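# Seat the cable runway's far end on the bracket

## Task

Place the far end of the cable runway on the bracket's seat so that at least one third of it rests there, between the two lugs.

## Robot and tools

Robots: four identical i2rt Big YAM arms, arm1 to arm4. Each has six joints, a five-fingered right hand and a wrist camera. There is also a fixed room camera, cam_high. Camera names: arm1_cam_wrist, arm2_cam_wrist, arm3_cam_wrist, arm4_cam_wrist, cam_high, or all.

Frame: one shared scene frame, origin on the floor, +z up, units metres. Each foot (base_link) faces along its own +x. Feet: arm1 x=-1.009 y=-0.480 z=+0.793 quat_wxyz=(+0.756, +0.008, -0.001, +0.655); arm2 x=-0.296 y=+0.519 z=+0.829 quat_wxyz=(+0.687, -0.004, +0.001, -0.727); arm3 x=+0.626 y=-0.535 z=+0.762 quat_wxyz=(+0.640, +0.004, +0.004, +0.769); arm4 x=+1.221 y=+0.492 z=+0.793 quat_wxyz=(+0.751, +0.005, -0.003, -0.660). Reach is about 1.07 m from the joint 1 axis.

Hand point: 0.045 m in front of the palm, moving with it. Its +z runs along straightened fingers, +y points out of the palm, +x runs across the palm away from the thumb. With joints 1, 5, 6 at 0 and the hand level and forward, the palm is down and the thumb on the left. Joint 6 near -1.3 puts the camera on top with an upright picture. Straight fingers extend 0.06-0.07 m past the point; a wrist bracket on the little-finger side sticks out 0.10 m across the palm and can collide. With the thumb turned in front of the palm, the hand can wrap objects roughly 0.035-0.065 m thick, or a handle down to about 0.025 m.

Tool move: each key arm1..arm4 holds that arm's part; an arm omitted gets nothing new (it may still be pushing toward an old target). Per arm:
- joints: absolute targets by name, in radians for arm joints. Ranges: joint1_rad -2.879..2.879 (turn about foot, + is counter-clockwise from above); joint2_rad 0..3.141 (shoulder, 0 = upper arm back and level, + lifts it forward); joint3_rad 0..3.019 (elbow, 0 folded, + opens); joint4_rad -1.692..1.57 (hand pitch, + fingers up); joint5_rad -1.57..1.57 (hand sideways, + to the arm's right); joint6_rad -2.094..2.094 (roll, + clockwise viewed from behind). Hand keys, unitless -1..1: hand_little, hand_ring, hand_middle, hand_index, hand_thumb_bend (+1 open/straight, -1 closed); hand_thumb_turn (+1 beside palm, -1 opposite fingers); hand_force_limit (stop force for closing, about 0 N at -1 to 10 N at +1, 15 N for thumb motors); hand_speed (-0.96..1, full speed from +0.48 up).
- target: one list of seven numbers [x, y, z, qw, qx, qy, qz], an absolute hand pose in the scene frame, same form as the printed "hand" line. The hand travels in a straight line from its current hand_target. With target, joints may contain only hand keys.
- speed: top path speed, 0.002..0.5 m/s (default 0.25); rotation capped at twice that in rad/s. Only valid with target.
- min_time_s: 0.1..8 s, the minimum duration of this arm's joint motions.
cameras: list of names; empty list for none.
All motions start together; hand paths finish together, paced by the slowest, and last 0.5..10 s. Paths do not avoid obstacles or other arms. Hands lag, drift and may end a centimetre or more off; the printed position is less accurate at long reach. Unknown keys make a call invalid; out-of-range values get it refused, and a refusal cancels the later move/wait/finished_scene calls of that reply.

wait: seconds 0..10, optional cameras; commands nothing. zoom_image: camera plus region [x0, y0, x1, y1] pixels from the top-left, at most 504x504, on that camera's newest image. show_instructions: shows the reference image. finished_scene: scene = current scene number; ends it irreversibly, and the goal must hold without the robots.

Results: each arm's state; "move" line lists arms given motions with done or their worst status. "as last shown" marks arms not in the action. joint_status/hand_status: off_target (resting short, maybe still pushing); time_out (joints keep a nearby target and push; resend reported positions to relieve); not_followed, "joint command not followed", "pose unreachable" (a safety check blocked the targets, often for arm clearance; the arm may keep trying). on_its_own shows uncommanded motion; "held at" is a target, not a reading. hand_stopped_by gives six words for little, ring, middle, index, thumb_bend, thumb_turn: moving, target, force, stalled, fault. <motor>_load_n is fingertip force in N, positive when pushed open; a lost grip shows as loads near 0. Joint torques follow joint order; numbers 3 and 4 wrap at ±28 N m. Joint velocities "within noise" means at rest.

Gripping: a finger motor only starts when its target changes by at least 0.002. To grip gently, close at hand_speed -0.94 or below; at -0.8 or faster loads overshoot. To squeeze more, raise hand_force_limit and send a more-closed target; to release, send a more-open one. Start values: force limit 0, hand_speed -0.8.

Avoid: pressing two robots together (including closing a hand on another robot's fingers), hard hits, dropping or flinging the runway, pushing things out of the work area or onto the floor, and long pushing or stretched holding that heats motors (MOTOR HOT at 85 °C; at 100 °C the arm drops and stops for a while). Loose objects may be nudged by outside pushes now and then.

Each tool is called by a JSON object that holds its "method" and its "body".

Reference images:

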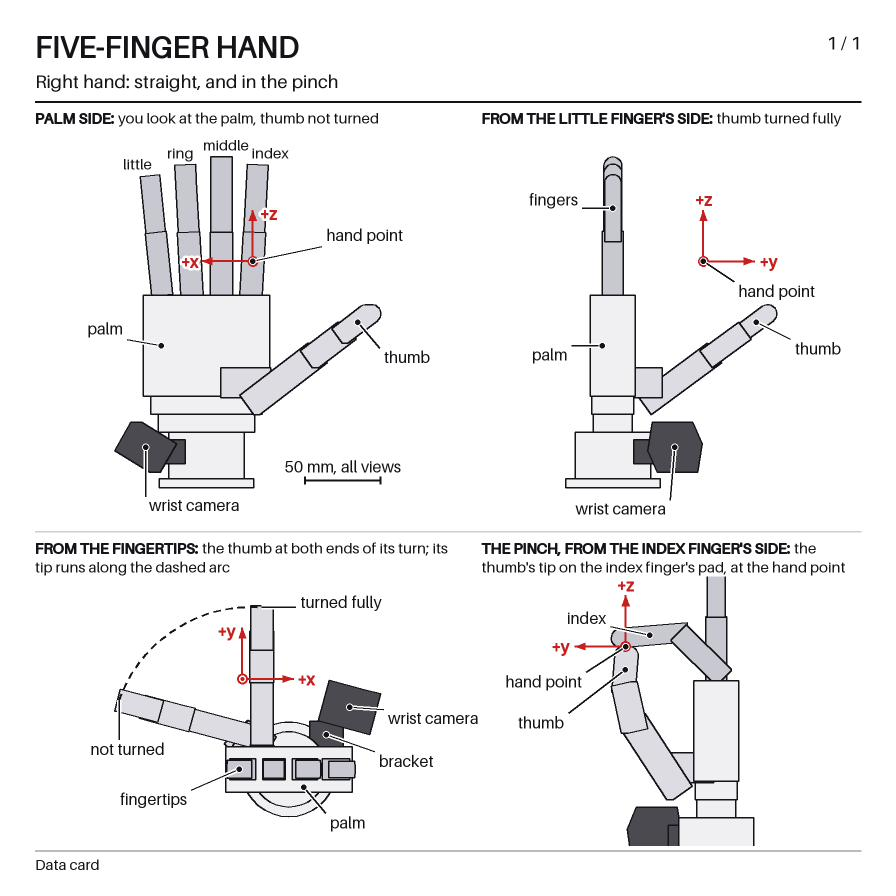

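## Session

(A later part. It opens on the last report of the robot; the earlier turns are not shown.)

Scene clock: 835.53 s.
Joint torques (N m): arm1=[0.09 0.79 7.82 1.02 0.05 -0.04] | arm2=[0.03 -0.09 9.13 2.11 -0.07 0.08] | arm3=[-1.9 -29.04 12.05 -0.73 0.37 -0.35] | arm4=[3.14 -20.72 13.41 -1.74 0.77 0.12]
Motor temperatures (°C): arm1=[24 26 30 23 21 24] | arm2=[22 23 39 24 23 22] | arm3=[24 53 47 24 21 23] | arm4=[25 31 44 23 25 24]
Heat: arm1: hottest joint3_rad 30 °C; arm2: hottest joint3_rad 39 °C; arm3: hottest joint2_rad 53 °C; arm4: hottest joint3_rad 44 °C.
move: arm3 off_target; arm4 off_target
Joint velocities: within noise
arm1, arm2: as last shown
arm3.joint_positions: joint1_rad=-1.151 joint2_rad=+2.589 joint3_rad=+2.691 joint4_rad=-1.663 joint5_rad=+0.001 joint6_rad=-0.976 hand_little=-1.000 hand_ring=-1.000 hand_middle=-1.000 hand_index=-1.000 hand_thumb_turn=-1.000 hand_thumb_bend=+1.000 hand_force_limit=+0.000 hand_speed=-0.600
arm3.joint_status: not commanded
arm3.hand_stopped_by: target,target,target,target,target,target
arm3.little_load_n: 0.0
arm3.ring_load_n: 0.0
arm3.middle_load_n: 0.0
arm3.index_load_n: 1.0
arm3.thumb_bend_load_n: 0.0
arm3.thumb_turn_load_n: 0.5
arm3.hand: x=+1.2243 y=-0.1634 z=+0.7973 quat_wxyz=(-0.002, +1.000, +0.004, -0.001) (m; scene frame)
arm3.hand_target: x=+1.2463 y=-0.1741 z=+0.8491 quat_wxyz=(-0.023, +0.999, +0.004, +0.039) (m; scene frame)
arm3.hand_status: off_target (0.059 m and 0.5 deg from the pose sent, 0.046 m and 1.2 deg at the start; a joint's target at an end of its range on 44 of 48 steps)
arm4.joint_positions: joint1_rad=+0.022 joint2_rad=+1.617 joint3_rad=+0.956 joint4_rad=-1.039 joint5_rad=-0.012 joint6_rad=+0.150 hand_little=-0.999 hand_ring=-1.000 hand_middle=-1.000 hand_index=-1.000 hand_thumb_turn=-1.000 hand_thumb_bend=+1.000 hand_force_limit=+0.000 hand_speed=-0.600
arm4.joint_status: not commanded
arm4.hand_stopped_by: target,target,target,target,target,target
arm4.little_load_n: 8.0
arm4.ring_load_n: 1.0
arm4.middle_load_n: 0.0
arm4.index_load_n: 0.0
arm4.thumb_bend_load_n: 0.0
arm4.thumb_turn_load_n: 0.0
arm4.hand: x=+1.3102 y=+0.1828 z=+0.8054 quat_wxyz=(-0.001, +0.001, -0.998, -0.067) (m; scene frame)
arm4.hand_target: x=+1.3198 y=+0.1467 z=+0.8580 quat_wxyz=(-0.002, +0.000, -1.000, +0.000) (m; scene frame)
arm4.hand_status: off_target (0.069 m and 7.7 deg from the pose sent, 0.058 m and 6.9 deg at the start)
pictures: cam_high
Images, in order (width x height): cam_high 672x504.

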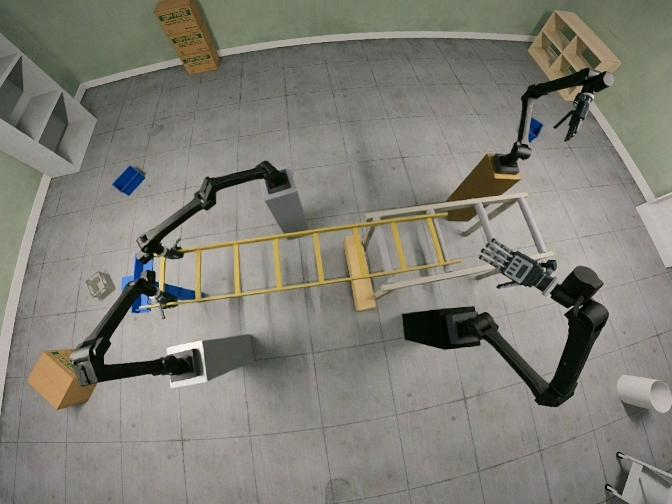

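{"method": "move", "body": {"arm3": {"target": [1.255, -0.172, 0.82, 0, 1, 0, 0], "speed": 0.06}, "arm4": {"target": [1.325, 0.142, 0.83, 0, 0, 1, 0], "speed": 0.06}, "cameras": ["cam_high"]}}

{"method": "zoom_image", "body": {"camera": "cam_high", "region": [130, 290, 180, 320]}}

{"method": "zoom_image", "body": {"camera": "cam_high", "region": [130, 240, 190, 280]}}

Scene clock: 848.93 s.
Joint torques (N m): arm1=[0.15 0.73 7.79 1.01 0.03 -0.06] | arm2=[0.03 -0.15 9.11 2.11 -0.07 0.08] | arm3=[-1.38 -28.81 11.85 -0.5 0.33 -0.31] | arm4=[2.78 -22.18 10.24 -1.37 0.75 0.04]
Motor temperatures (°C): arm1=[24 26 30 23 21 24] | arm2=[22 23 39 24 23 22] | arm3=[24 57 47 24 21 23] | arm4=[25 30 44 23 25 24]
Heat: arm1: hottest joint3_rad 30 °C; arm2: hottest joint3_rad 39 °C; arm3: hottest joint2_rad 57 °C; arm4: hottest joint3_rad 44 °C.
move: arm3 off_target; arm4 off_target
Joint velocities: within noise
arm1.joint_positions: joint1_rad=-0.141 joint2_rad=+0.507 joint3_rad=+1.326 joint4_rad=-1.256 joint5_rad=+0.271 joint6_rad=-1.299 hand_little=+1.000 hand_ring=+1.000 hand_middle=+1.000 hand_index=+1.000 hand_thumb_turn=+1.000 hand_thumb_bend=+1.000 hand_force_limit=+0.000 hand_speed=-0.800
arm1.joint_status: not commanded
arm1.hand_stopped_by: target,target,target,target,target,target
arm1.little_load_n: 0.0
arm1.ring_load_n: 0.0
arm1.middle_load_n: 0.0
arm1.index_load_n: 0.0
arm1.thumb_bend_load_n: 0.0
arm1.thumb_turn_load_n: 0.0
arm1.hand: x=-0.8550 y=-0.3321 z=+1.2996 quat_wxyz=(-0.299, +0.766, +0.338, +0.458) (m; scene frame)
arm1.hand_target: x=-0.8554 y=-0.3339 z=+1.3098 quat_wxyz=(-0.307, +0.761, +0.334, +0.464) (m; scene frame)
arm1.hand_status: not commanded
arm2.joint_positions: joint1_rad=+0.308 joint2_rad=+0.609 joint3_rad=+1.328 joint4_rad=-1.190 joint5_rad=-0.292 joint6_rad=-1.122 hand_little=+1.000 hand_ring=+1.000 hand_middle=+1.000 hand_index=+1.000 hand_thumb_turn=+1.000 hand_thumb_bend=+1.000 hand_force_limit=+0.000 hand_speed=-0.800
arm2.joint_status: not commanded
arm2.hand_stopped_by: target,target,target,target,target,target
arm2.little_load_n: 0.0
arm2.ring_load_n: 0.0
arm2.middle_load_n: 0.0
arm2.index_load_n: 0.0
arm2.thumb_bend_load_n: 0.0
arm2.thumb_turn_load_n: 0.0
arm2.hand: x=-0.2133 y=+0.2786 z=+1.3127 quat_wxyz=(+0.109, +0.595, -0.602, +0.521) (m; scene frame)
arm2.hand_target: x=-0.2135 y=+0.2797 z=+1.3235 quat_wxyz=(+0.114, +0.592, -0.596, +0.529) (m; scene frame)
arm2.hand_status: not commanded
arm3.joint_positions: joint1_rad=-1.164 joint2_rad=+2.643 joint3_rad=+2.735 joint4_rad=-1.672 joint5_rad=+0.001 joint6_rad=-0.984 hand_little=-1.000 hand_ring=-1.000 hand_middle=-1.000 hand_index=-1.000 hand_thumb_turn=-1.000 hand_thumb_bend=+1.000 hand_force_limit=+0.000 hand_speed=-0.600
arm3.joint_status: not commanded
arm3.hand_stopped_by: target,target,target,target,target,target
arm3.little_load_n: 0.0
arm3.ring_load_n: 0.0
arm3.middle_load_n: 0.0
arm3.index_load_n: 1.0
arm3.thumb_bend_load_n: 0.0
arm3.thumb_turn_load_n: 0.0
arm3.hand: x=+1.2314 y=-0.1704 z=+0.7745 quat_wxyz=(+0.004, +1.000, +0.001, -0.009) (m; scene frame)
arm3.hand_target: x=+1.2518 y=-0.1740 z=+0.8198 quat_wxyz=(-0.018, +0.999, +0.003, +0.030) (m; scene frame)
arm3.hand_status: off_target (0.051 m and 1.1 deg from the pose sent, 0.039 m and 0.5 deg at the start; a joint's target at an end of its range on 36 of 40 steps)
arm4.joint_positions: joint1_rad=+0.039 joint2_rad=+1.677 joint3_rad=+0.956 joint4_rad=-0.967 joint5_rad=-0.011 joint6_rad=+0.169 hand_little=-0.999 hand_ring=-1.000 hand_middle=-1.000 hand_index=-1.000 hand_thumb_turn=-1.000 hand_thumb_bend=+1.000 hand_force_limit=+0.000 hand_speed=-0.600
arm4.joint_status: not commanded
arm4.hand_stopped_by: target,target,target,target,target,target
arm4.little_load_n: 6.5
arm4.ring_load_n: 2.0
arm4.middle_load_n: 0.0
arm4.index_load_n: 0.0
arm4.thumb_bend_load_n: 0.0
arm4.thumb_turn_load_n: 0.0
arm4.hand: x=+1.3183 y=+0.1729 z=+0.7810 quat_wxyz=(-0.001, -0.001, -0.998, -0.060) (m; scene frame)
arm4.hand_target: x=+1.3250 y=+0.1451 z=+0.8276 quat_wxyz=(-0.001, +0.000, -1.000, +0.000) (m; scene frame)
arm4.hand_status: off_target (0.058 m and 6.9 deg from the pose sent, 0.050 m and 7.7 deg at the start)
pictures: cam_high
Images, in order (width x height): cam_high 672x504.

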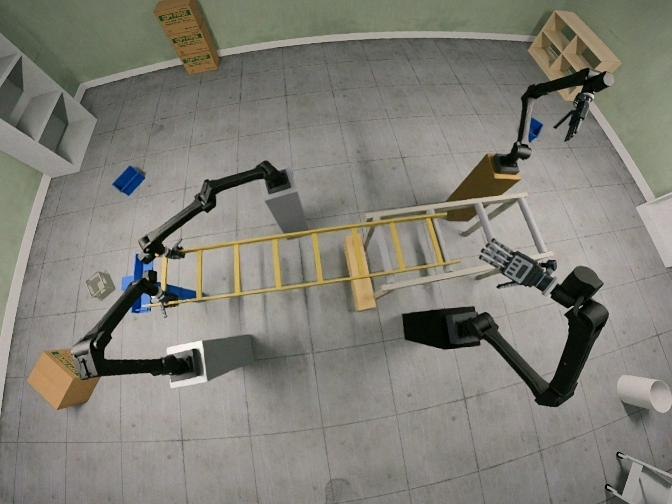

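Scaled by 10.080 from the camera's 672x504 image, which has a finer 960x720 frame.

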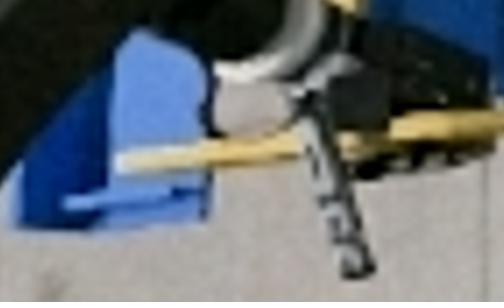

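Scaled by 8.400 from the camera's 672x504 image, which has a finer 960x720 frame.

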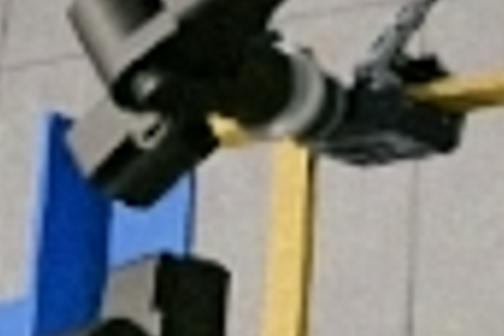

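{"method": "move", "body": {"arm3": {"target": [1.275, -0.162, 0.828, 0, 1, 0, 0], "speed": 0.08}, "arm4": {"target": [1.342, 0.155, 0.838, 0, 0, 1, 0], "speed": 0.08}, "cameras": ["cam_high"]}}

{"method": "zoom_image", "body": {"camera": "cam_high", "region": [130, 290, 180, 320]}}

{"method": "zoom_image", "body": {"camera": "cam_high", "region": [130, 240, 190, 280]}}

Scene clock: 872.77 s.
Joint torques (N m): arm1=[0.21 0.79 7.75 0.99 0.05 -0.04] | arm2=[0.03 -0.09 9.13 2.13 -0.07 0.08] | arm3=[-0.97 -29.45 12.45 -0.27 0.27 -0.29] | arm4=[3.14 -24.76 9.35 -1.98 0.71 0.11]
Motor temperatures (°C): arm1=[24 26 30 23 21 24] | arm2=[22 23 39 24 23 22] | arm3=[24 63 50 24 21 23] | arm4=[25 32 42 23 26 24]
Heat: arm1: hottest joint3_rad 30 °C; arm2: hottest joint3_rad 39 °C; arm3: hottest joint2_rad 63 °C; arm4: hottest joint3_rad 42 °C.
move: arm3 off_target; arm4 off_target
Joint velocities: within noise
arm1, arm2: as last shown
arm1.little_load_n: 0.5
arm1.ring_load_n: -0.5
arm3.joint_positions: joint1_rad=-1.169 joint2_rad=+2.702 joint3_rad=+2.853 joint4_rad=-1.677 joint5_rad=+0.003 joint6_rad=-1.000 hand_little=-1.000 hand_ring=-1.000 hand_middle=-1.000 hand_index=-1.000 hand_thumb_turn=-1.000 hand_thumb_bend=+1.000 hand_force_limit=+0.000 hand_speed=-0.600
arm3.joint_status: not commanded
arm3.hand_stopped_by: target,target,target,target,target,target
arm3.little_load_n: 1.0
arm3.ring_load_n: 0.0
arm3.middle_load_n: 0.0
arm3.index_load_n: 0.0
arm3.thumb_bend_load_n: 0.0
arm3.thumb_turn_load_n: 0.0
arm3.hand: x=+1.2495 y=-0.1639 z=+0.7725 quat_wxyz=(-0.010, +1.000, +0.007, +0.014) (m; scene frame)
arm3.hand_target: x=+1.2704 y=-0.1647 z=+0.8278 quat_wxyz=(-0.037, +0.997, +0.009, +0.062) (m; scene frame)
arm3.hand_status: off_target (0.061 m and 2.2 deg from the pose sent, 0.070 m and 1.1 deg at the start; a joint's target at an end of its range on 34 of 35 steps)
arm4.joint_positions: joint1_rad=+0.080 joint2_rad=+1.677 joint3_rad=+0.946 joint4_rad=-0.960 joint5_rad=-0.011 joint6_rad=+0.209 hand_little=-0.999 hand_ring=-1.000 hand_middle=-1.000 hand_index=-1.000 hand_thumb_turn=-1.000 hand_thumb_bend=+1.000 hand_force_limit=+0.000 hand_speed=-0.600
arm4.joint_status: not commanded
arm4.hand_stopped_by: target,target,target,target,target,target
arm4.little_load_n: 7.5
arm4.ring_load_n: 1.5
arm4.middle_load_n: 0.0
arm4.index_load_n: 0.5
arm4.thumb_bend_load_n: -0.5
arm4.thumb_turn_load_n: 0.0
arm4.hand: x=+1.3332 y=+0.1795 z=+0.7784 quat_wxyz=(+0.002, +0.001, -0.998, -0.062) (m; scene frame)
arm4.hand_target: x=+1.3419 y=+0.1583 z=+0.8327 quat_wxyz=(-0.002, +0.000, -1.000, +0.000) (m; scene frame)
arm4.hand_status: off_target (0.065 m and 7.1 deg from the pose sent, 0.064 m and 6.9 deg at the start)
pictures: cam_high
Images, in order (width x height): cam_high 672x504.

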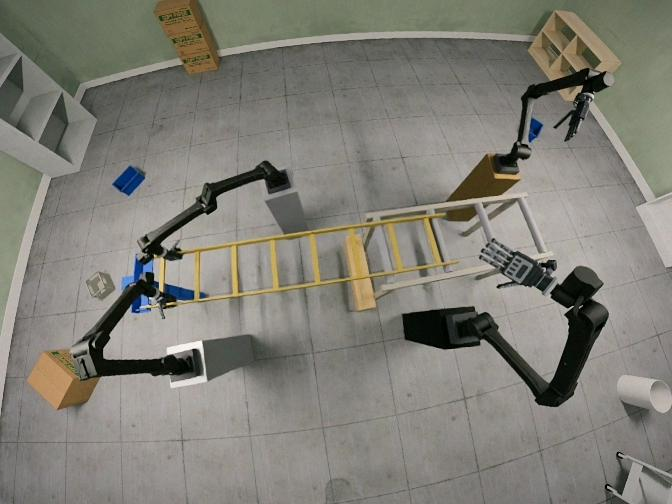

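Scaled by 10.080 from the camera's 672x504 image, which has a finer 960x720 frame.

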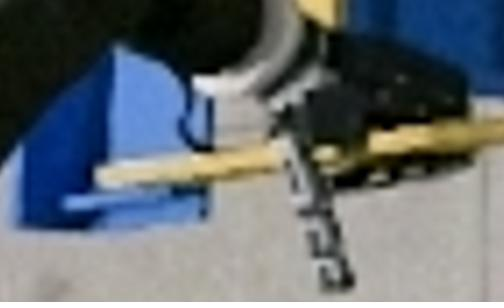

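Scaled by 8.400 from the camera's 672x504 image, which has a finer 960x720 frame.

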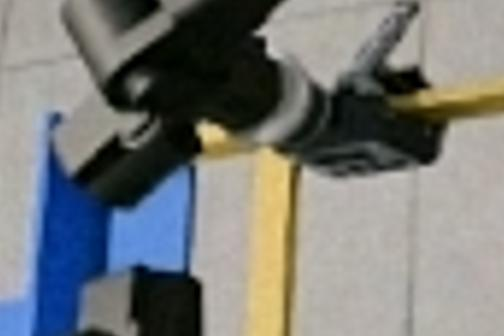

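{"method": "move", "body": {"arm3": {"target": [1.275, -0.162, 0.79, 0, 1, 0, 0], "speed": 0.06}, "arm4": {"target": [1.342, 0.160, 0.80, 0, 0, 1, 0], "speed": 0.06}, "cameras": ["cam_high"]}}

{"method": "zoom_image", "body": {"camera": "cam_high", "region": [130, 290, 180, 320]}}

{"method": "zoom_image", "body": {"camera": "cam_high", "region": [130, 240, 190, 280]}}

Scene clock: 888.37 s.
Joint torques (N m): arm1=[0.09 0.91 7.8 0.99 0.04 -0.05] | arm2=[0.03 -0.09 9.11 2.11 -0.07 0.08] | arm3=[-1.26 -27.46 11.28 0.76 0.22 -0.25] | arm4=[2.9 -20.07 8.01 -1.18 0.44 0.08]
Motor temperatures (°C): arm1=[24 26 30 23 21 24] | arm2=[22 23 39 24 23 22] | arm3=[24 58 49 24 21 23] | arm4=[25 33 41 23 26 24]
Heat: arm1: hottest joint3_rad 30 °C; arm2: hottest joint3_rad 39 °C; arm3: hottest joint2_rad 58 °C; arm4: hottest joint3_rad 41 °C.
move: arm3 off_target; arm4 off_target
Joint velocities: within noise
arm1, arm2: as last shown
arm1.little_load_n: 0.0
arm1.ring_load_n: 0.0
arm3.joint_positions: joint1_rad=-1.169 joint2_rad=+2.727 joint3_rad=+2.870 joint4_rad=-1.677 joint5_rad=+0.003 joint6_rad=-1.002 hand_little=-1.000 hand_ring=-1.000 hand_middle=-1.000 hand_index=-1.000 hand_thumb_turn=-1.000 hand_thumb_bend=+1.000 hand_force_limit=+0.000 hand_speed=-0.600
arm3.joint_status: not commanded
arm3.hand_stopped_by: target,target,target,target,target,target
arm3.little_load_n: 1.0
arm3.ring_load_n: 0.5
arm3.middle_load_n: 0.0
arm3.index_load_n: 0.0
arm3.thumb_bend_load_n: 0.0
arm3.thumb_turn_load_n: 0.0
arm3.hand: x=+1.2501 y=-0.1639 z=+0.7603 quat_wxyz=(-0.008, +1.000, +0.008, +0.011) (m; scene frame)
arm3.hand_target: x=+1.2720 y=-0.1639 z=+0.7906 quat_wxyz=(-0.030, +0.998, +0.007, +0.050) (m; scene frame)
arm3.hand_status: off_target (0.039 m and 1.8 deg from the pose sent, 0.031 m and 2.2 deg at the start; a joint's target at an end of its range on 47 of 52 steps)
arm4.joint_positions: joint1_rad=+0.085 joint2_rad=+1.677 joint3_rad=+0.910 joint4_rad=-0.885 joint5_rad=-0.002 joint6_rad=+0.214 hand_little=-0.999 hand_ring=-1.000 hand_middle=-1.000 hand_index=-1.000 hand_thumb_turn=-1.000 hand_thumb_bend=+1.000 hand_force_limit=+0.000 hand_speed=-0.600
arm4.joint_status: not commanded
arm4.hand_stopped_by: target,target,target,target,target,target
arm4.little_load_n: 5.0
arm4.ring_load_n: 2.0
arm4.middle_load_n: 0.0
arm4.index_load_n: 0.5
arm4.thumb_bend_load_n: 0.0
arm4.thumb_turn_load_n: 0.0
arm4.hand: x=+1.3337 y=+0.1787 z=+0.7649 quat_wxyz=(+0.002, +0.001, -0.999, -0.042) (m; scene frame)
arm4.hand_target: x=+1.3419 y=+0.1614 z=+0.7982 quat_wxyz=(-0.001, +0.000, -1.000, +0.000) (m; scene frame)
arm4.hand_status: off_target (0.041 m and 4.8 deg from the pose sent, 0.030 m and 7.1 deg at the start)
pictures: cam_high
Images, in order (width x height): cam_high 672x504.

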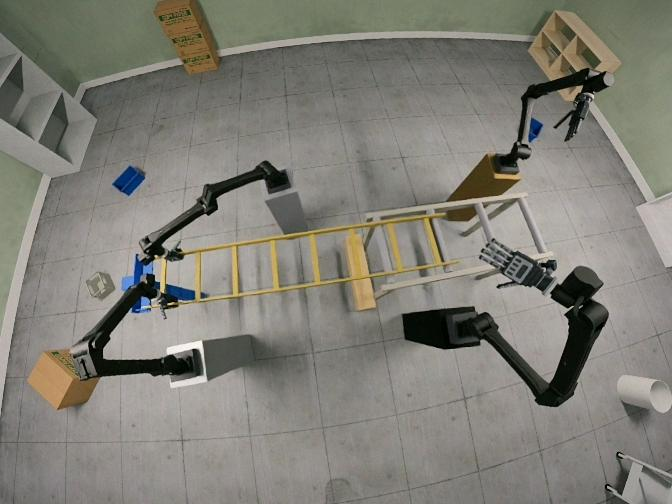

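Scaled by 10.080 from the camera's 672x504 image, which has a finer 960x720 frame.

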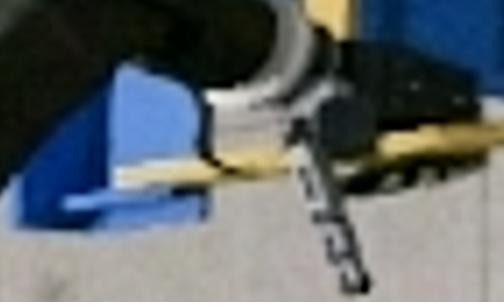

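Scaled by 8.400 from the camera's 672x504 image, which has a finer 960x720 frame.

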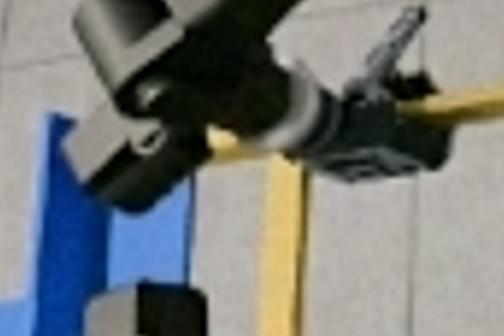

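{"method": "move", "body": {"arm3": {"target": [1.28, -0.172, 0.765, 0, 1, 0, 0], "speed": 0.06}, "arm4": {"target": [1.348, 0.152, 0.775, 0, 0, 1, 0], "speed": 0.06}, "cameras": ["cam_high"]}}

{"method": "zoom_image", "body": {"camera": "cam_high", "region": [130, 290, 180, 320]}}

{"method": "zoom_image", "body": {"camera": "cam_high", "region": [130, 240, 190, 280]}}

Scene clock: 904.97 s.
Joint torques (N m): arm1=[0.03 0.62 7.77 1.05 0.03 -0.05] | arm2=[0.03 -0.09 9.11 2.1 -0.07 0.08] | arm3=[-1.61 -26.17 10.37 0.54 0.25 -0.29] | arm4=[3.37 -15.56 8.81 0.24 0.17 0.04]
Motor temperatures (°C): arm1=[24 26 30 23 21 24] | arm2=[22 23 39 24 23 22] | arm3=[24 59 50 24 21 23] | arm4=[25 32 40 23 25 24]
Heat: arm1: hottest joint3_rad 30 °C; arm2: hottest joint3_rad 39 °C; arm3: hottest joint2_rad 59 °C; arm4: hottest joint3_rad 40 °C.
move: arm3 off_target; arm4 off_target
Joint velocities: within noise
arm1, arm2: as last shown
arm3.joint_positions: joint1_rad=-1.179 joint2_rad=+2.741 joint3_rad=+2.881 joint4_rad=-1.658 joint5_rad=+0.001 joint6_rad=-1.010 hand_little=-1.000 hand_ring=-1.000 hand_middle=-1.000 hand_index=-1.000 hand_thumb_turn=-1.000 hand_thumb_bend=+1.000 hand_force_limit=+0.000 hand_speed=-0.600
arm3.joint_status: not commanded
arm3.hand_stopped_by: target,target,target,target,target,target
arm3.little_load_n: 0.0
arm3.ring_load_n: 0.0
arm3.middle_load_n: 0.0
arm3.index_load_n: 0.0
arm3.thumb_bend_load_n: 0.0
arm3.thumb_turn_load_n: 0.0
arm3.hand: x=+1.2587 y=-0.1666 z=+0.7528 quat_wxyz=(-0.013, +1.000, +0.007, +0.017) (m; scene frame)
arm3.hand_target: x=+1.2780 y=-0.1734 z=+0.7651 quat_wxyz=(-0.025, +0.999, +0.006, +0.042) (m; scene frame)
arm3.hand_status: off_target (0.025 m and 2.6 deg from the pose sent, 0.031 m and 1.8 deg at the start; a joint's target at an end of its range on 41 of 45 steps)
arm4.joint_positions: joint1_rad=+0.088 joint2_rad=+1.687 joint3_rad=+0.905 joint4_rad=-0.864 joint5_rad=+0.005 joint6_rad=+0.225 hand_little=-1.000 hand_ring=-1.000 hand_middle=-1.000 hand_index=-1.000 hand_thumb_turn=-1.000 hand_thumb_bend=+1.000 hand_force_limit=+0.000 hand_speed=-0.600
arm4.joint_status: not commanded
arm4.hand_stopped_by: target,target,target,target,target,target
arm4.little_load_n: 3.5
arm4.ring_load_n: 0.5
arm4.middle_load_n: 0.0
arm4.index_load_n: 0.0
arm4.thumb_bend_load_n: 0.0
arm4.thumb_turn_load_n: 0.0
arm4.hand: x=+1.3345 y=+0.1773 z=+0.7587 quat_wxyz=(+0.005, -0.003, -0.999, -0.038) (m; scene frame)
arm4.hand_target: x=+1.3479 y=+0.1530 z=+0.7758 quat_wxyz=(-0.001, +0.000, -1.000, +0.000) (m; scene frame)
arm4.hand_status: off_target (0.033 m and 4.4 deg from the pose sent, 0.032 m and 4.8 deg at the start)
pictures: cam_high
Images, in order (width x height): cam_high 672x504.

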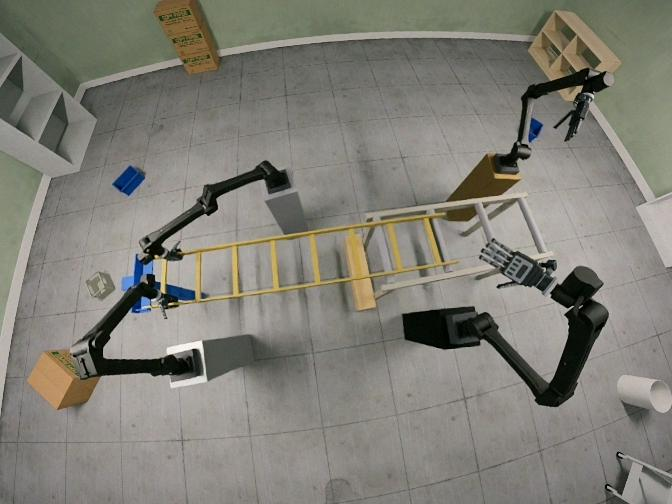

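Scaled by 10.080 from the camera's 672x504 image, which has a finer 960x720 frame.

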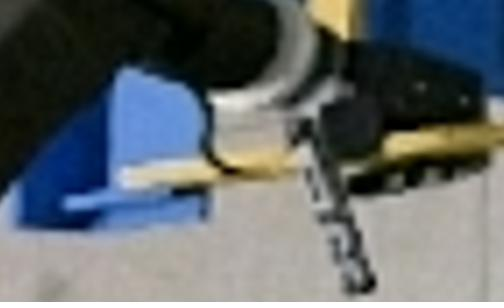

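Scaled by 8.400 from the camera's 672x504 image, which has a finer 960x720 frame.

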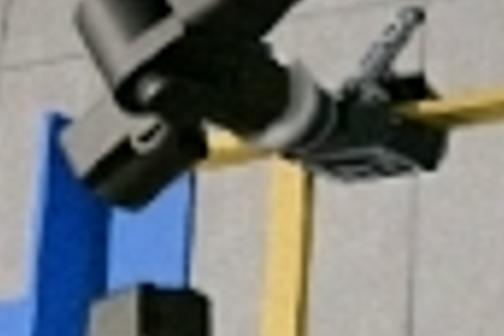

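{"method": "move", "body": {"arm3": {"target": [1.30, -0.172, 0.80, 0, 1, 0, 0], "speed": 0.08}, "arm4": {"target": [1.368, 0.148, 0.81, 0, 0, 1, 0], "speed": 0.08}, "cameras": ["cam_high"]}}

{"method": "zoom_image", "body": {"camera": "cam_high", "region": [130, 290, 180, 320]}}

{"method": "zoom_image", "body": {"camera": "cam_high", "region": [130, 240, 190, 280]}}

Scene clock: 924.70 s.
Joint torques (N m): arm1=[0.26 0.73 7.84 1.03 0.03 -0.04] | arm2=[0.03 -0.15 9.11 2.11 -0.07 0.08] | arm3=[-1.9 -30.1 10.41 0.27 0.29 -0.33] | arm4=[3.72 -19.43 12.64 -2.78 0.13 0.14]
Motor temperatures (°C): arm1=[24 26 30 23 21 24] | arm2=[22 23 39 24 23 22] | arm3=[24 61 48 24 21 23] | arm4=[25 30 39 23 25 24]
Heat: arm1: hottest joint3_rad 30 °C; arm2: hottest joint3_rad 39 °C; arm3: hottest joint2_rad 61 °C; arm4: hottest joint3_rad 39 °C.
move: arm3 off_target; arm4 off_target
Joint velocities: within noise
arm1, arm2: as last shown
arm1.little_load_n: 0.5
arm1.thumb_bend_load_n: -0.5
arm3.joint_positions: joint1_rad=-1.186 joint2_rad=+2.741 joint3_rad=+2.881 joint4_rad=-1.614 joint5_rad=+0.001 joint6_rad=-1.028 hand_little=-1.000 hand_ring=-1.000 hand_middle=-1.000 hand_index=-1.000 hand_thumb_turn=-1.000 hand_thumb_bend=+1.000 hand_force_limit=+0.000 hand_speed=-0.600
arm3.joint_status: not commanded
arm3.hand_stopped_by: target,target,target,target,target,target
arm3.little_load_n: 0.5
arm3.ring_load_n: 0.0
arm3.middle_load_n: 0.0
arm3.index_load_n: 0.0
arm3.thumb_bend_load_n: 0.0
arm3.thumb_turn_load_n: 0.0
arm3.hand: x=+1.2724 y=-0.1654 z=+0.7511 quat_wxyz=(-0.024, +0.999, +0.012, +0.036) (m; scene frame)
arm3.hand_target: x=+1.2962 y=-0.1741 z=+0.7997 quat_wxyz=(-0.045, +0.996, +0.011, +0.078) (m; scene frame)
arm3.hand_status: off_target (0.057 m and 5.2 deg from the pose sent, 0.063 m and 2.6 deg at the start; a joint's target at an end of its range on 39 of 40 steps)
arm4.joint_positions: joint1_rad=+0.128 joint2_rad=+1.687 joint3_rad=+0.910 joint4_rad=-0.868 joint5_rad=+0.004 joint6_rad=+0.259 hand_little=-1.000 hand_ring=-1.000 hand_middle=-1.000 hand_index=-1.000 hand_thumb_turn=-1.000 hand_thumb_bend=+1.000 hand_force_limit=+0.000 hand_speed=-0.600
arm4.joint_status: not commanded
arm4.hand_stopped_by: target,target,target,target,target,target
arm4.little_load_n: 6.0
arm4.ring_load_n: 1.5
arm4.middle_load_n: 0.0
arm4.index_load_n: 0.0
arm4.thumb_bend_load_n: -0.5
arm4.thumb_turn_load_n: 0.0
arm4.hand: x=+1.3494 y=+0.1796 z=+0.7601 quat_wxyz=(+0.007, -0.001, -0.999, -0.038) (m; scene frame)
arm4.hand_target: x=+1.3672 y=+0.1512 z=+0.8074 quat_wxyz=(-0.002, +0.000, -1.000, +0.001) (m; scene frame)
arm4.hand_status: off_target (0.062 m and 4.4 deg from the pose sent, 0.068 m and 4.4 deg at the start)
pictures: cam_high
Images, in order (width x height): cam_high 672x504.

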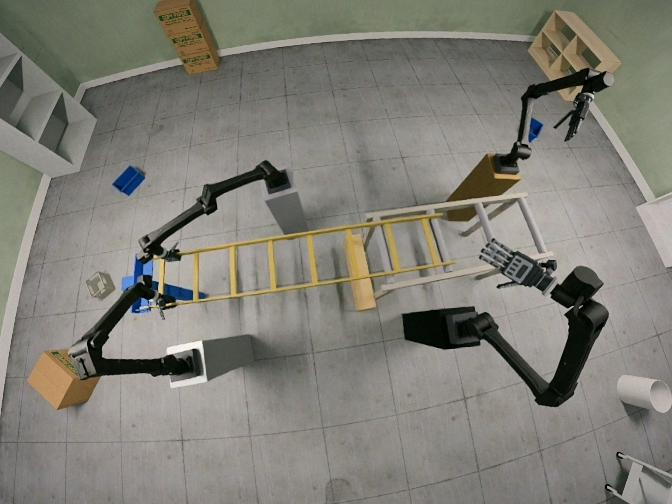

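Scaled by 10.080 from the camera's 672x504 image, which has a finer 960x720 frame.

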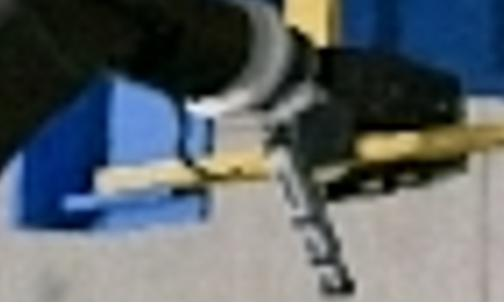

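Scaled by 8.400 from the camera's 672x504 image, which has a finer 960x720 frame.

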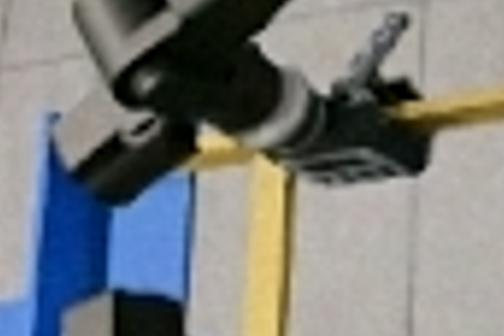

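{"method": "move", "body": {"arm3": {"target": [1.30, -0.184, 0.785, 0, 1, 0, 0], "speed": 0.06}, "arm4": {"target": [1.368, 0.133, 0.79, 0, 0, 1, 0], "speed": 0.06}, "cameras": ["cam_high"]}}

{"method": "zoom_image", "body": {"camera": "cam_high", "region": [130, 290, 180, 320]}}

{"method": "zoom_image", "body": {"camera": "cam_high", "region": [130, 240, 190, 280]}}

Scene clock: 943.30 s.
Joint torques (N m): arm1=[-0.03 0.91 7.79 0.99 0.04 -0.04] | arm2=[0.03 -0.15 9.11 2.1 -0.07 0.08] | arm3=[-3.14 -28.4 10.52 -0.21 0.42 -0.39] | arm4=[2.9 -15.91 13.35 -0.84 0.18 0.02]
Motor temperatures (°C): arm1=[24 26 30 23 21 24] | arm2=[22 23 39 24 23 22] | arm3=[24 65 48 24 21 23] | arm4=[25 29 40 23 25 24]
Heat: arm1: hottest joint3_rad 30 °C; arm2: hottest joint3_rad 39 °C; arm3: hottest joint2_rad 65 °C; arm4: hottest joint3_rad 40 °C.
move: arm3 off_target; arm4 off_target
Joint velocities: within noise
arm1, arm2: as last shown
arm1.little_load_n: 0.0
arm1.thumb_bend_load_n: 0.0
arm3.joint_positions: joint1_rad=-1.187 joint2_rad=+2.741 joint3_rad=+2.881 joint4_rad=-1.611 joint5_rad=-0.004 joint6_rad=-1.028 hand_little=-1.000 hand_ring=-1.000 hand_middle=-1.000 hand_index=-1.000 hand_thumb_turn=-1.000 hand_thumb_bend=+1.000 hand_force_limit=+0.000 hand_speed=-0.600
arm3.joint_status: not commanded
arm3.hand_stopped_by: target,target,target,target,target,target
arm3.little_load_n: 0.5
arm3.ring_load_n: 0.0
arm3.middle_load_n: 0.0
arm3.index_load_n: 0.0
arm3.thumb_bend_load_n: 0.0
arm3.thumb_turn_load_n: 0.0
arm3.hand: x=+1.2731 y=-0.1651 z=+0.7511 quat_wxyz=(-0.027, +0.999, +0.012, +0.036) (m; scene frame)
arm3.hand_target: x=+1.2970 y=-0.1854 z=+0.7846 quat_wxyz=(-0.037, +0.997, +0.009, +0.065) (m; scene frame)
arm3.hand_status: off_target (0.047 m and 5.3 deg from the pose sent, 0.047 m and 5.2 deg at the start; a joint's target at an end of its range on 57 of 61 steps)
arm4.joint_positions: joint1_rad=+0.128 joint2_rad=+1.707 joint3_rad=+0.927 joint4_rad=-0.891 joint5_rad=+0.004 joint6_rad=+0.262 hand_little=-1.000 hand_ring=-1.000 hand_middle=-1.000 hand_index=-1.000 hand_thumb_turn=-1.000 hand_thumb_bend=+1.000 hand_force_limit=+0.000 hand_speed=-0.600
arm4.joint_status: not commanded
arm4.hand_stopped_by: target,target,target,target,target,target
arm4.little_load_n: 4.0
arm4.ring_load_n: 0.0
arm4.middle_load_n: 0.0
arm4.index_load_n: 0.0
arm4.thumb_bend_load_n: 0.0
arm4.thumb_turn_load_n: 0.0
arm4.hand: x=+1.3496 y=+0.1793 z=+0.7591 quat_wxyz=(+0.010, -0.002, -0.999, -0.049) (m; scene frame)
arm4.hand_target: x=+1.3673 y=+0.1362 z=+0.7912 quat_wxyz=(-0.001, +0.000, -1.000, +0.000) (m; scene frame)
arm4.hand_status: off_target (0.059 m and 5.7 deg from the pose sent, 0.058 m and 4.4 deg at the start)
pictures: cam_high
Images, in order (width x height): cam_high 672x504.

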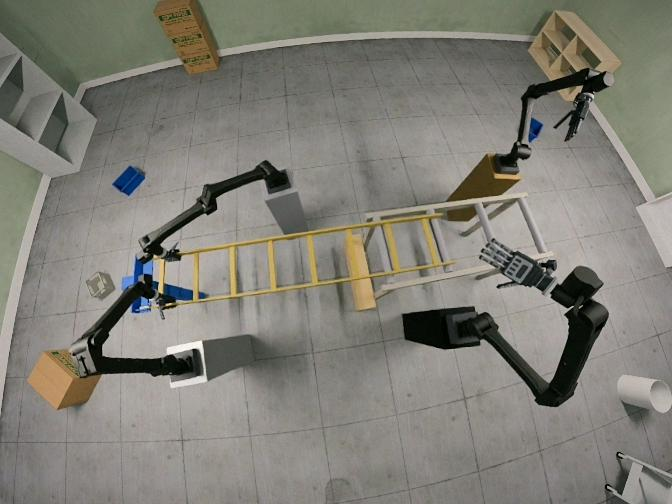

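Scaled by 10.080 from the camera's 672x504 image, which has a finer 960x720 frame.

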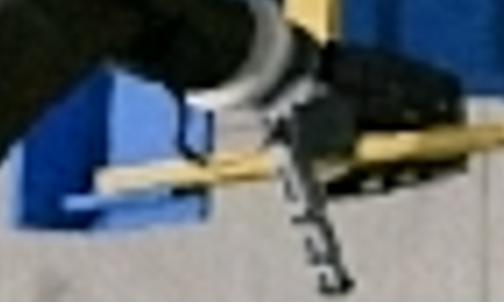

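Scaled by 8.400 from the camera's 672x504 image, which has a finer 960x720 frame.

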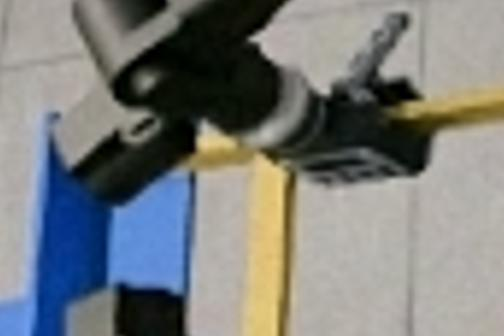

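{"method": "move", "body": {"arm3": {"target": [1.278, -0.168, 0.75, 0, 1, 0, 0], "speed": 0.06}, "arm4": {"target": [1.350, 0.165, 0.755, 0, 0, 1, 0], "speed": 0.06}, "cameras": ["arm4_cam_wrist", "arm3_cam_wrist", "cam_high"]}}

{"method": "zoom_image", "body": {"camera": "cam_high", "region": [130, 290, 180, 320]}}

Scene clock: 962.57 s.
Joint torques (N m): arm1=[0.09 0.67 7.8 1.01 0.04 -0.06] | arm2=[0.03 -0.09 9.13 2.1 -0.07 0.08] | arm3=[-0.56 -25.58 9.77 -0.39 0.42 -0.06] | arm4=[1.26 -15.5 5.46 0.73 0.05 -0.19]
Motor temperatures (°C): arm1=[24 26 30 23 21 24] | arm2=[22 23 39 24 23 22] | arm3=[24 63 47 24 21 23] | arm4=[25 29 40 23 25 24]
Heat: arm1: hottest joint3_rad 30 °C; arm2: hottest joint3_rad 39 °C; arm3: hottest joint2_rad 63 °C; arm4: hottest joint3_rad 40 °C.
move: arm3 off_target; arm4 off_target
Joint velocities: within noise
arm1, arm2: as last shown
arm3.joint_positions: joint1_rad=-1.186 joint2_rad=+2.750 joint3_rad=+2.889 joint4_rad=-1.616 joint5_rad=-0.003 joint6_rad=-1.028 hand_little=-1.000 hand_ring=-1.000 hand_middle=-1.000 hand_index=-1.000 hand_thumb_turn=-1.000 hand_thumb_bend=+1.000 hand_force_limit=+0.000 hand_speed=-0.600
arm3.joint_status: not commanded
arm3.hand_stopped_by: target,target,target,target,target,target
arm3.little_load_n: 0.0
arm3.ring_load_n: 0.0
arm3.middle_load_n: 0.0
arm3.index_load_n: 0.0
arm3.thumb_bend_load_n: 0.0
arm3.thumb_turn_load_n: 0.0
arm3.hand: x=+1.2723 y=-0.1650 z=+0.7476 quat_wxyz=(-0.025, +0.999, +0.012, +0.034) (m; scene frame)
arm3.hand_target: x=+1.2768 y=-0.1687 z=+0.7497 quat_wxyz=(-0.024, +0.999, +0.006, +0.040) (m; scene frame)
arm3.hand_status: off_target (0.007 m and 5.0 deg from the pose sent, 0.006 m and 5.3 deg at the start; a joint's target at an end of its range on 49 of 56 steps)
arm4.joint_positions: joint1_rad=+0.128 joint2_rad=+1.703 joint3_rad=+0.894 joint4_rad=-0.808 joint5_rad=+0.010 joint6_rad=+0.262 hand_little=-1.000 hand_ring=-1.000 hand_middle=-1.000 hand_index=-1.000 hand_thumb_turn=-1.000 hand_thumb_bend=+1.000 hand_force_limit=+0.000 hand_speed=-0.600
arm4.joint_status: not commanded
arm4.hand_stopped_by: target,target,target,target,target,target
arm4.little_load_n: 0.0
arm4.ring_load_n: 0.5
arm4.middle_load_n: 0.0
arm4.index_load_n: 0.0
arm4.thumb_bend_load_n: 0.0
arm4.thumb_turn_load_n: 0.0
arm4.hand: x=+1.3499 y=+0.1743 z=+0.7477 quat_wxyz=(+0.006, -0.002, -1.000, -0.022) (m; scene frame)
arm4.hand_target: x=+1.3500 y=+0.1650 z=+0.7551 quat_wxyz=(+0.000, +0.000, -1.000, +0.000) (m; scene frame)
arm4.hand_status: off_target (0.012 m and 2.7 deg from the pose sent, 0.015 m and 5.7 deg at the start)
pictures: arm3_cam_wrist, arm4_cam_wrist, cam_high
Images, in order (width x height): arm3_cam_wrist 672x504, arm4_cam_wrist 672x504, cam_high 672x504.

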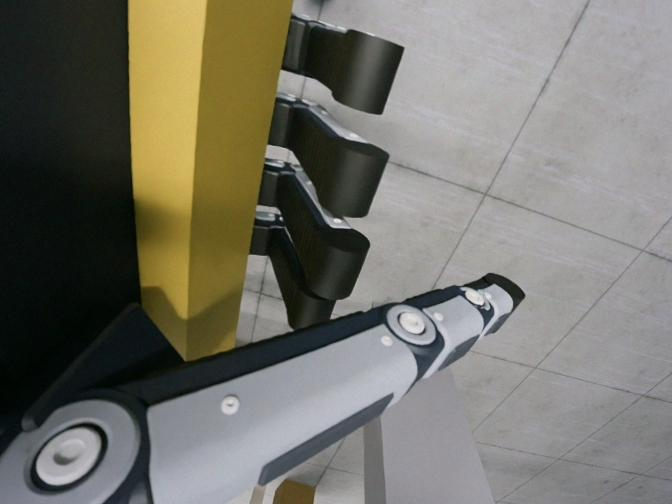

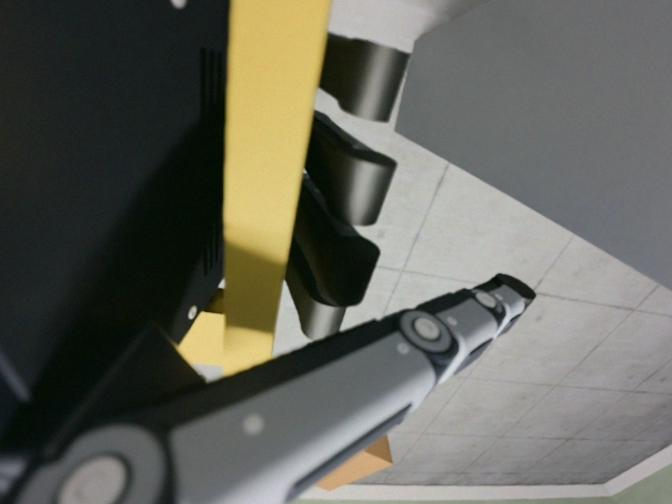

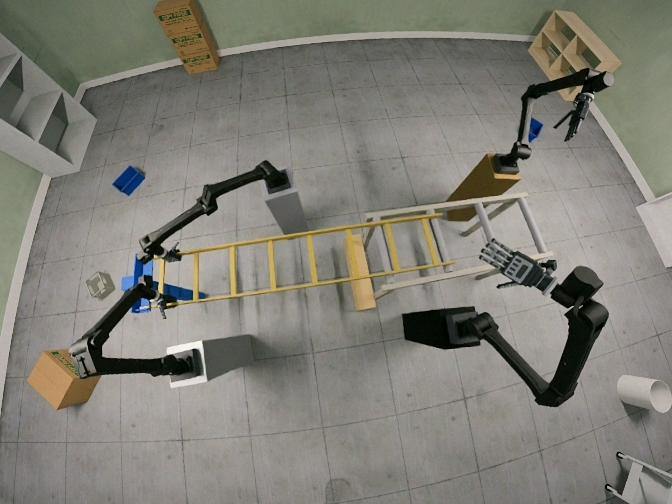

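Scaled by 10.080 from the camera's 672x504 image, which has a finer 960x720 frame.

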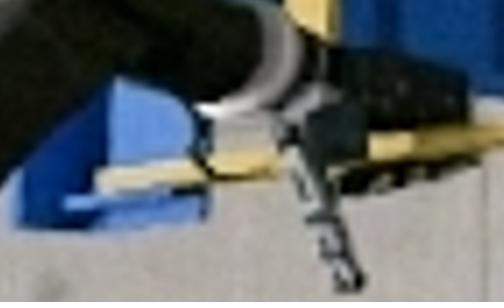

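{"method": "move", "body": {"arm3": {"joints": {"hand_little": 1, "hand_ring": 1, "hand_middle": 1, "hand_index": 1, "hand_speed": -0.4}}, "arm4": {"joints": {"hand_little": 1, "hand_ring": 1, "hand_middle": 1, "hand_index": 1, "hand_speed": -0.4}}, "cameras": ["arm4_cam_wrist", "arm3_cam_wrist"]}}

Scene clock: 975.27 s.
Joint torques (N m): arm1=[0.09 0.73 7.84 1.02 0.04 -0.04] | arm2=[-0.03 -0.15 9.11 2.11 -0.07 0.08] | arm3=[-0.32 -25.47 9.81 -0.42 0.37 -0.06] | arm4=[1.26 -15.38 5.49 0.43 -0.08 -0.19]
Motor temperatures (°C): arm1=[24 26 30 23 21 24] | arm2=[22 23 39 24 23 22] | arm3=[24 61 47 24 21 23] | arm4=[25 29 39 23 25 24]
Heat: arm1: hottest joint3_rad 30 °C; arm2: hottest joint3_rad 39 °C; arm3: hottest joint2_rad 61 °C; arm4: hottest joint3_rad 39 °C.
move: arm3 done; arm4 done
Joint velocities: within noise
arm1, arm2: as last shown
arm3.joint_positions: joint1_rad=-1.186 joint2_rad=+2.750 joint3_rad=+2.889 joint4_rad=-1.616 joint5_rad=-0.002 joint6_rad=-1.028 hand_little=+1.000 hand_ring=+1.000 hand_middle=+1.000 hand_index=+1.000 hand_thumb_turn=-1.000 hand_thumb_bend=+1.000 hand_force_limit=+0.000 hand_speed=-0.400
arm3.joint_status: all done
arm3.hand_stopped_by: target,target,target,target,target,target
arm3.little_load_n: 0.0
arm3.ring_load_n: 0.0
arm3.middle_load_n: 0.0
arm3.index_load_n: 0.0
arm3.thumb_bend_load_n: 0.0
arm3.thumb_turn_load_n: 0.0
arm3.hand: x=+1.2723 y=-0.1651 z=+0.7476 quat_wxyz=(-0.025, +0.999, +0.012, +0.034) (m; scene frame)
arm3.hand_target: x=+1.2769 y=-0.1688 z=+0.7497 quat_wxyz=(-0.024, +0.999, +0.006, +0.040) (m; scene frame)
arm3.hand_status: not commanded
arm4.joint_positions: joint1_rad=+0.128 joint2_rad=+1.701 joint3_rad=+0.894 joint4_rad=-0.799 joint5_rad=+0.013 joint6_rad=+0.262 hand_little=+1.000 hand_ring=+1.000 hand_middle=+1.000 hand_index=+1.000 hand_thumb_turn=-1.000 hand_thumb_bend=+1.000 hand_force_limit=+0.000 hand_speed=-0.400
arm4.joint_status: all done
arm4.hand_stopped_by: target,target,target,target,target,target
arm4.little_load_n: 0.0
arm4.ring_load_n: 0.0
arm4.middle_load_n: 0.0
arm4.index_load_n: 0.0
arm4.thumb_bend_load_n: 0.0
arm4.thumb_turn_load_n: 0.0
arm4.hand: x=+1.3499 y=+0.1716 z=+0.7477 quat_wxyz=(+0.006, -0.002, -1.000, -0.017) (m; scene frame)
arm4.hand_target: x=+1.3500 y=+0.1650 z=+0.7551 quat_wxyz=(+0.000, +0.000, -1.000, +0.000) (m; scene frame)
arm4.hand_status: not commanded
pictures: arm3_cam_wrist, arm4_cam_wrist
Images, in order (width x height): arm3_cam_wrist 672x504, arm4_cam_wrist 672x504.

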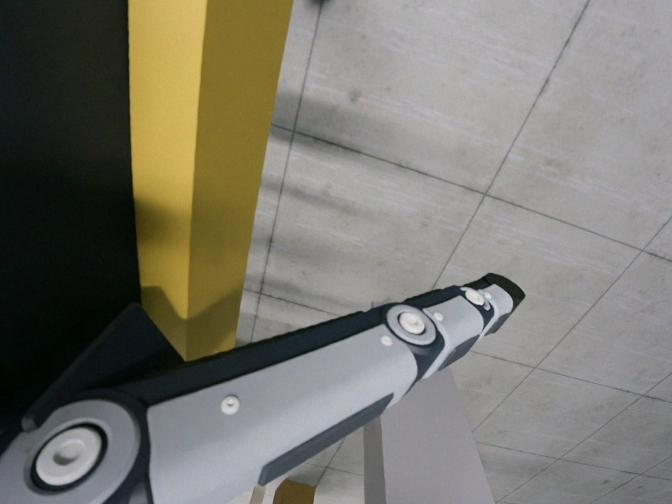

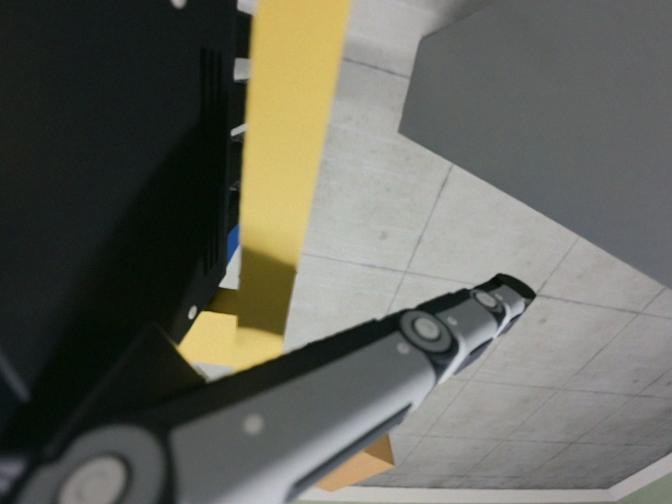

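{"method": "move", "body": {"arm3": {"target": [1.272, -0.158, 0.80, 0, 1, 0, 0], "speed": 0.08}, "arm4": {"target": [1.350, 0.163, 0.80, 0, 0, 1, 0], "speed": 0.08}, "cameras": ["arm4_cam_wrist", "arm3_cam_wrist", "cam_high"]}}

{"method": "zoom_image", "body": {"camera": "cam_high", "region": [130, 290, 180, 320]}}

Scene clock: 990.73 s.
Joint torques (N m): arm1=[0.09 0.85 7.77 1.01 0.05 -0.06] | arm2=[0.03 -0.15 9.11 2.11 -0.07 0.08] | arm3=[0.62 -27.81 9.8 -0.13 0.18 -0.02] | arm4=[1.32 -14.27 9.78 -0.35 -0.07 -0.19]
Motor temperatures (°C): arm1=[24 26 30 23 21 24] | arm2=[22 23 39 24 23 22] | arm3=[24 60 47 24 21 23] | arm4=[25 29 38 23 25 24]
Heat: arm1: hottest joint3_rad 30 °C; arm2: hottest joint3_rad 39 °C; arm3: hottest joint2_rad 60 °C; arm4: hottest joint3_rad 38 °C.
move: arm3 off_target; arm4 off_target
Joint velocities: within noise
arm1.joint_positions: joint1_rad=-0.141 joint2_rad=+0.507 joint3_rad=+1.326 joint4_rad=-1.256 joint5_rad=+0.271 joint6_rad=-1.299 hand_little=+1.000 hand_ring=+1.000 hand_middle=+1.000 hand_index=+1.000 hand_thumb_turn=+1.000 hand_thumb_bend=+1.000 hand_force_limit=+0.000 hand_speed=-0.800
arm1.joint_status: not commanded
arm1.hand_stopped_by: target,target,target,target,target,target
arm1.little_load_n: 0.0
arm1.ring_load_n: 0.0
arm1.middle_load_n: -0.5
arm1.index_load_n: 0.0
arm1.thumb_bend_load_n: 0.0
arm1.thumb_turn_load_n: 0.0
arm1.hand: x=-0.8550 y=-0.3321 z=+1.2996 quat_wxyz=(-0.299, +0.766, +0.338, +0.458) (m; scene frame)
arm1.hand_target: x=-0.8554 y=-0.3339 z=+1.3098 quat_wxyz=(-0.307, +0.761, +0.334, +0.464) (m; scene frame)
arm1.hand_status: not commanded
arm2.joint_positions: joint1_rad=+0.308 joint2_rad=+0.609 joint3_rad=+1.328 joint4_rad=-1.190 joint5_rad=-0.292 joint6_rad=-1.122 hand_little=+1.000 hand_ring=+1.000 hand_middle=+1.000 hand_index=+1.000 hand_thumb_turn=+1.000 hand_thumb_bend=+1.000 hand_force_limit=+0.000 hand_speed=-0.800
arm2.joint_status: not commanded
arm2.hand_stopped_by: target,target,target,target,target,target
arm2.little_load_n: 0.0
arm2.ring_load_n: 0.0
arm2.middle_load_n: 0.0
arm2.index_load_n: 0.0
arm2.thumb_bend_load_n: 0.0
arm2.thumb_turn_load_n: 0.0
arm2.hand: x=-0.2133 y=+0.2786 z=+1.3127 quat_wxyz=(+0.109, +0.595, -0.602, +0.521) (m; scene frame)
arm2.hand_target: x=-0.2135 y=+0.2797 z=+1.3235 quat_wxyz=(+0.114, +0.592, -0.596, +0.529) (m; scene frame)
arm2.hand_status: not commanded
arm3.joint_positions: joint1_rad=-1.180 joint2_rad=+2.716 joint3_rad=+2.889 joint4_rad=-1.653 joint5_rad=+0.005 joint6_rad=-1.026 hand_little=+1.000 hand_ring=+1.000 hand_middle=+1.000 hand_index=+1.000 hand_thumb_turn=-1.000 hand_thumb_bend=+1.000 hand_force_limit=+0.000 hand_speed=-0.400
arm3.joint_status: not commanded
arm3.hand_stopped_by: target,target,target,target,target,target
arm3.little_load_n: 0.0
arm3.ring_load_n: 0.0
arm3.middle_load_n: 0.0
arm3.index_load_n: 0.0
arm3.thumb_bend_load_n: 0.0
arm3.thumb_turn_load_n: 0.0
arm3.hand: x=+1.2659 y=-0.1650 z=+0.7732 quat_wxyz=(-0.022, +0.999, +0.014, +0.034) (m; scene frame)
arm3.hand_target: x=+1.2703 y=-0.1591 z=+0.7996 quat_wxyz=(-0.033, +0.998, +0.009, +0.055) (m; scene frame)
arm3.hand_status: off_target (0.028 m and 4.9 deg from the pose sent, 0.053 m and 5.1 deg at the start; a joint's target at an end of its range on 40 of 42 steps)
arm4.joint_positions: joint1_rad=+0.128 joint2_rad=+1.613 joint3_rad=+0.894 joint4_rad=-0.907 joint5_rad=+0.013 joint6_rad=+0.262 hand_little=+1.000 hand_ring=+1.000 hand_middle=+1.000 hand_index=+1.000 hand_thumb_turn=-1.000 hand_thumb_bend=+1.000 hand_force_limit=+0.000 hand_speed=-0.400
arm4.joint_status: not commanded
arm4.hand_stopped_by: target,target,target,target,target,target
arm4.little_load_n: 0.0
arm4.ring_load_n: 0.0
arm4.middle_load_n: 0.0
arm4.index_load_n: 0.0
arm4.thumb_bend_load_n: 0.0
arm4.thumb_turn_load_n: 0.0
arm4.hand: x=+1.3459 y=+0.1857 z=+0.7819 quat_wxyz=(+0.008, -0.002, -1.000, -0.026) (m; scene frame)
arm4.hand_target: x=+1.3498 y=+0.1637 z=+0.8001 quat_wxyz=(+0.000, +0.000, -1.000, +0.000) (m; scene frame)
arm4.hand_status: off_target (0.029 m and 3.2 deg from the pose sent, 0.053 m and 2.1 deg at the start)
pictures: arm3_cam_wrist, arm4_cam_wrist, cam_high
Images, in order (width x height): arm3_cam_wrist 672x504, arm4_cam_wrist 672x504, cam_high 672x504.

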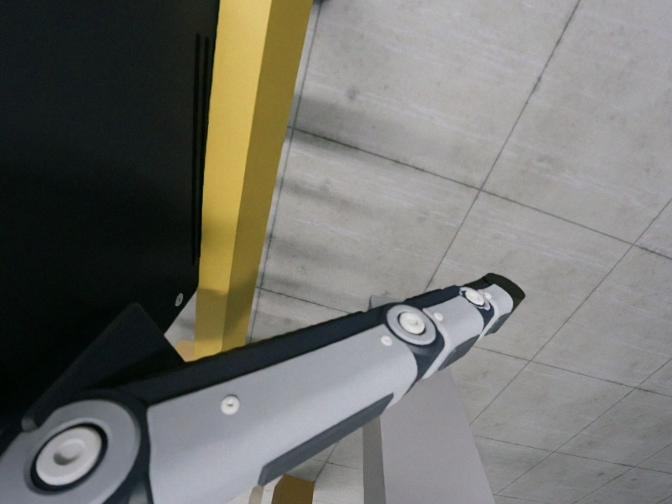

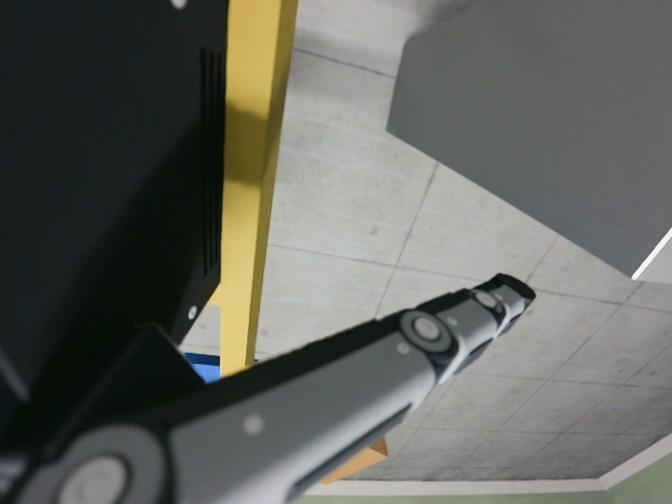

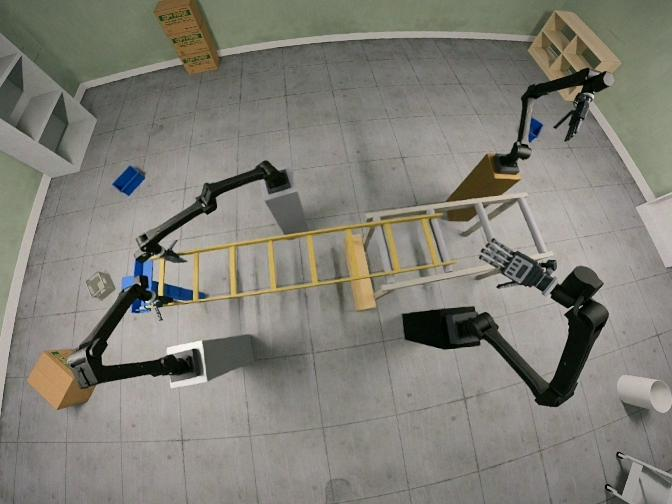

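Scaled by 10.080 from the camera's 672x504 image, which has a finer 960x720 frame.

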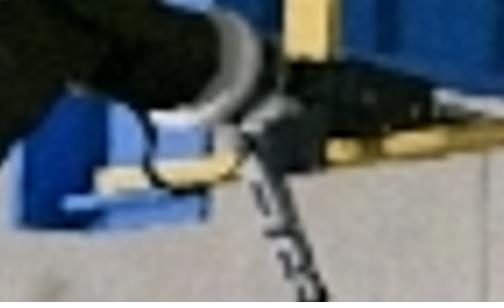

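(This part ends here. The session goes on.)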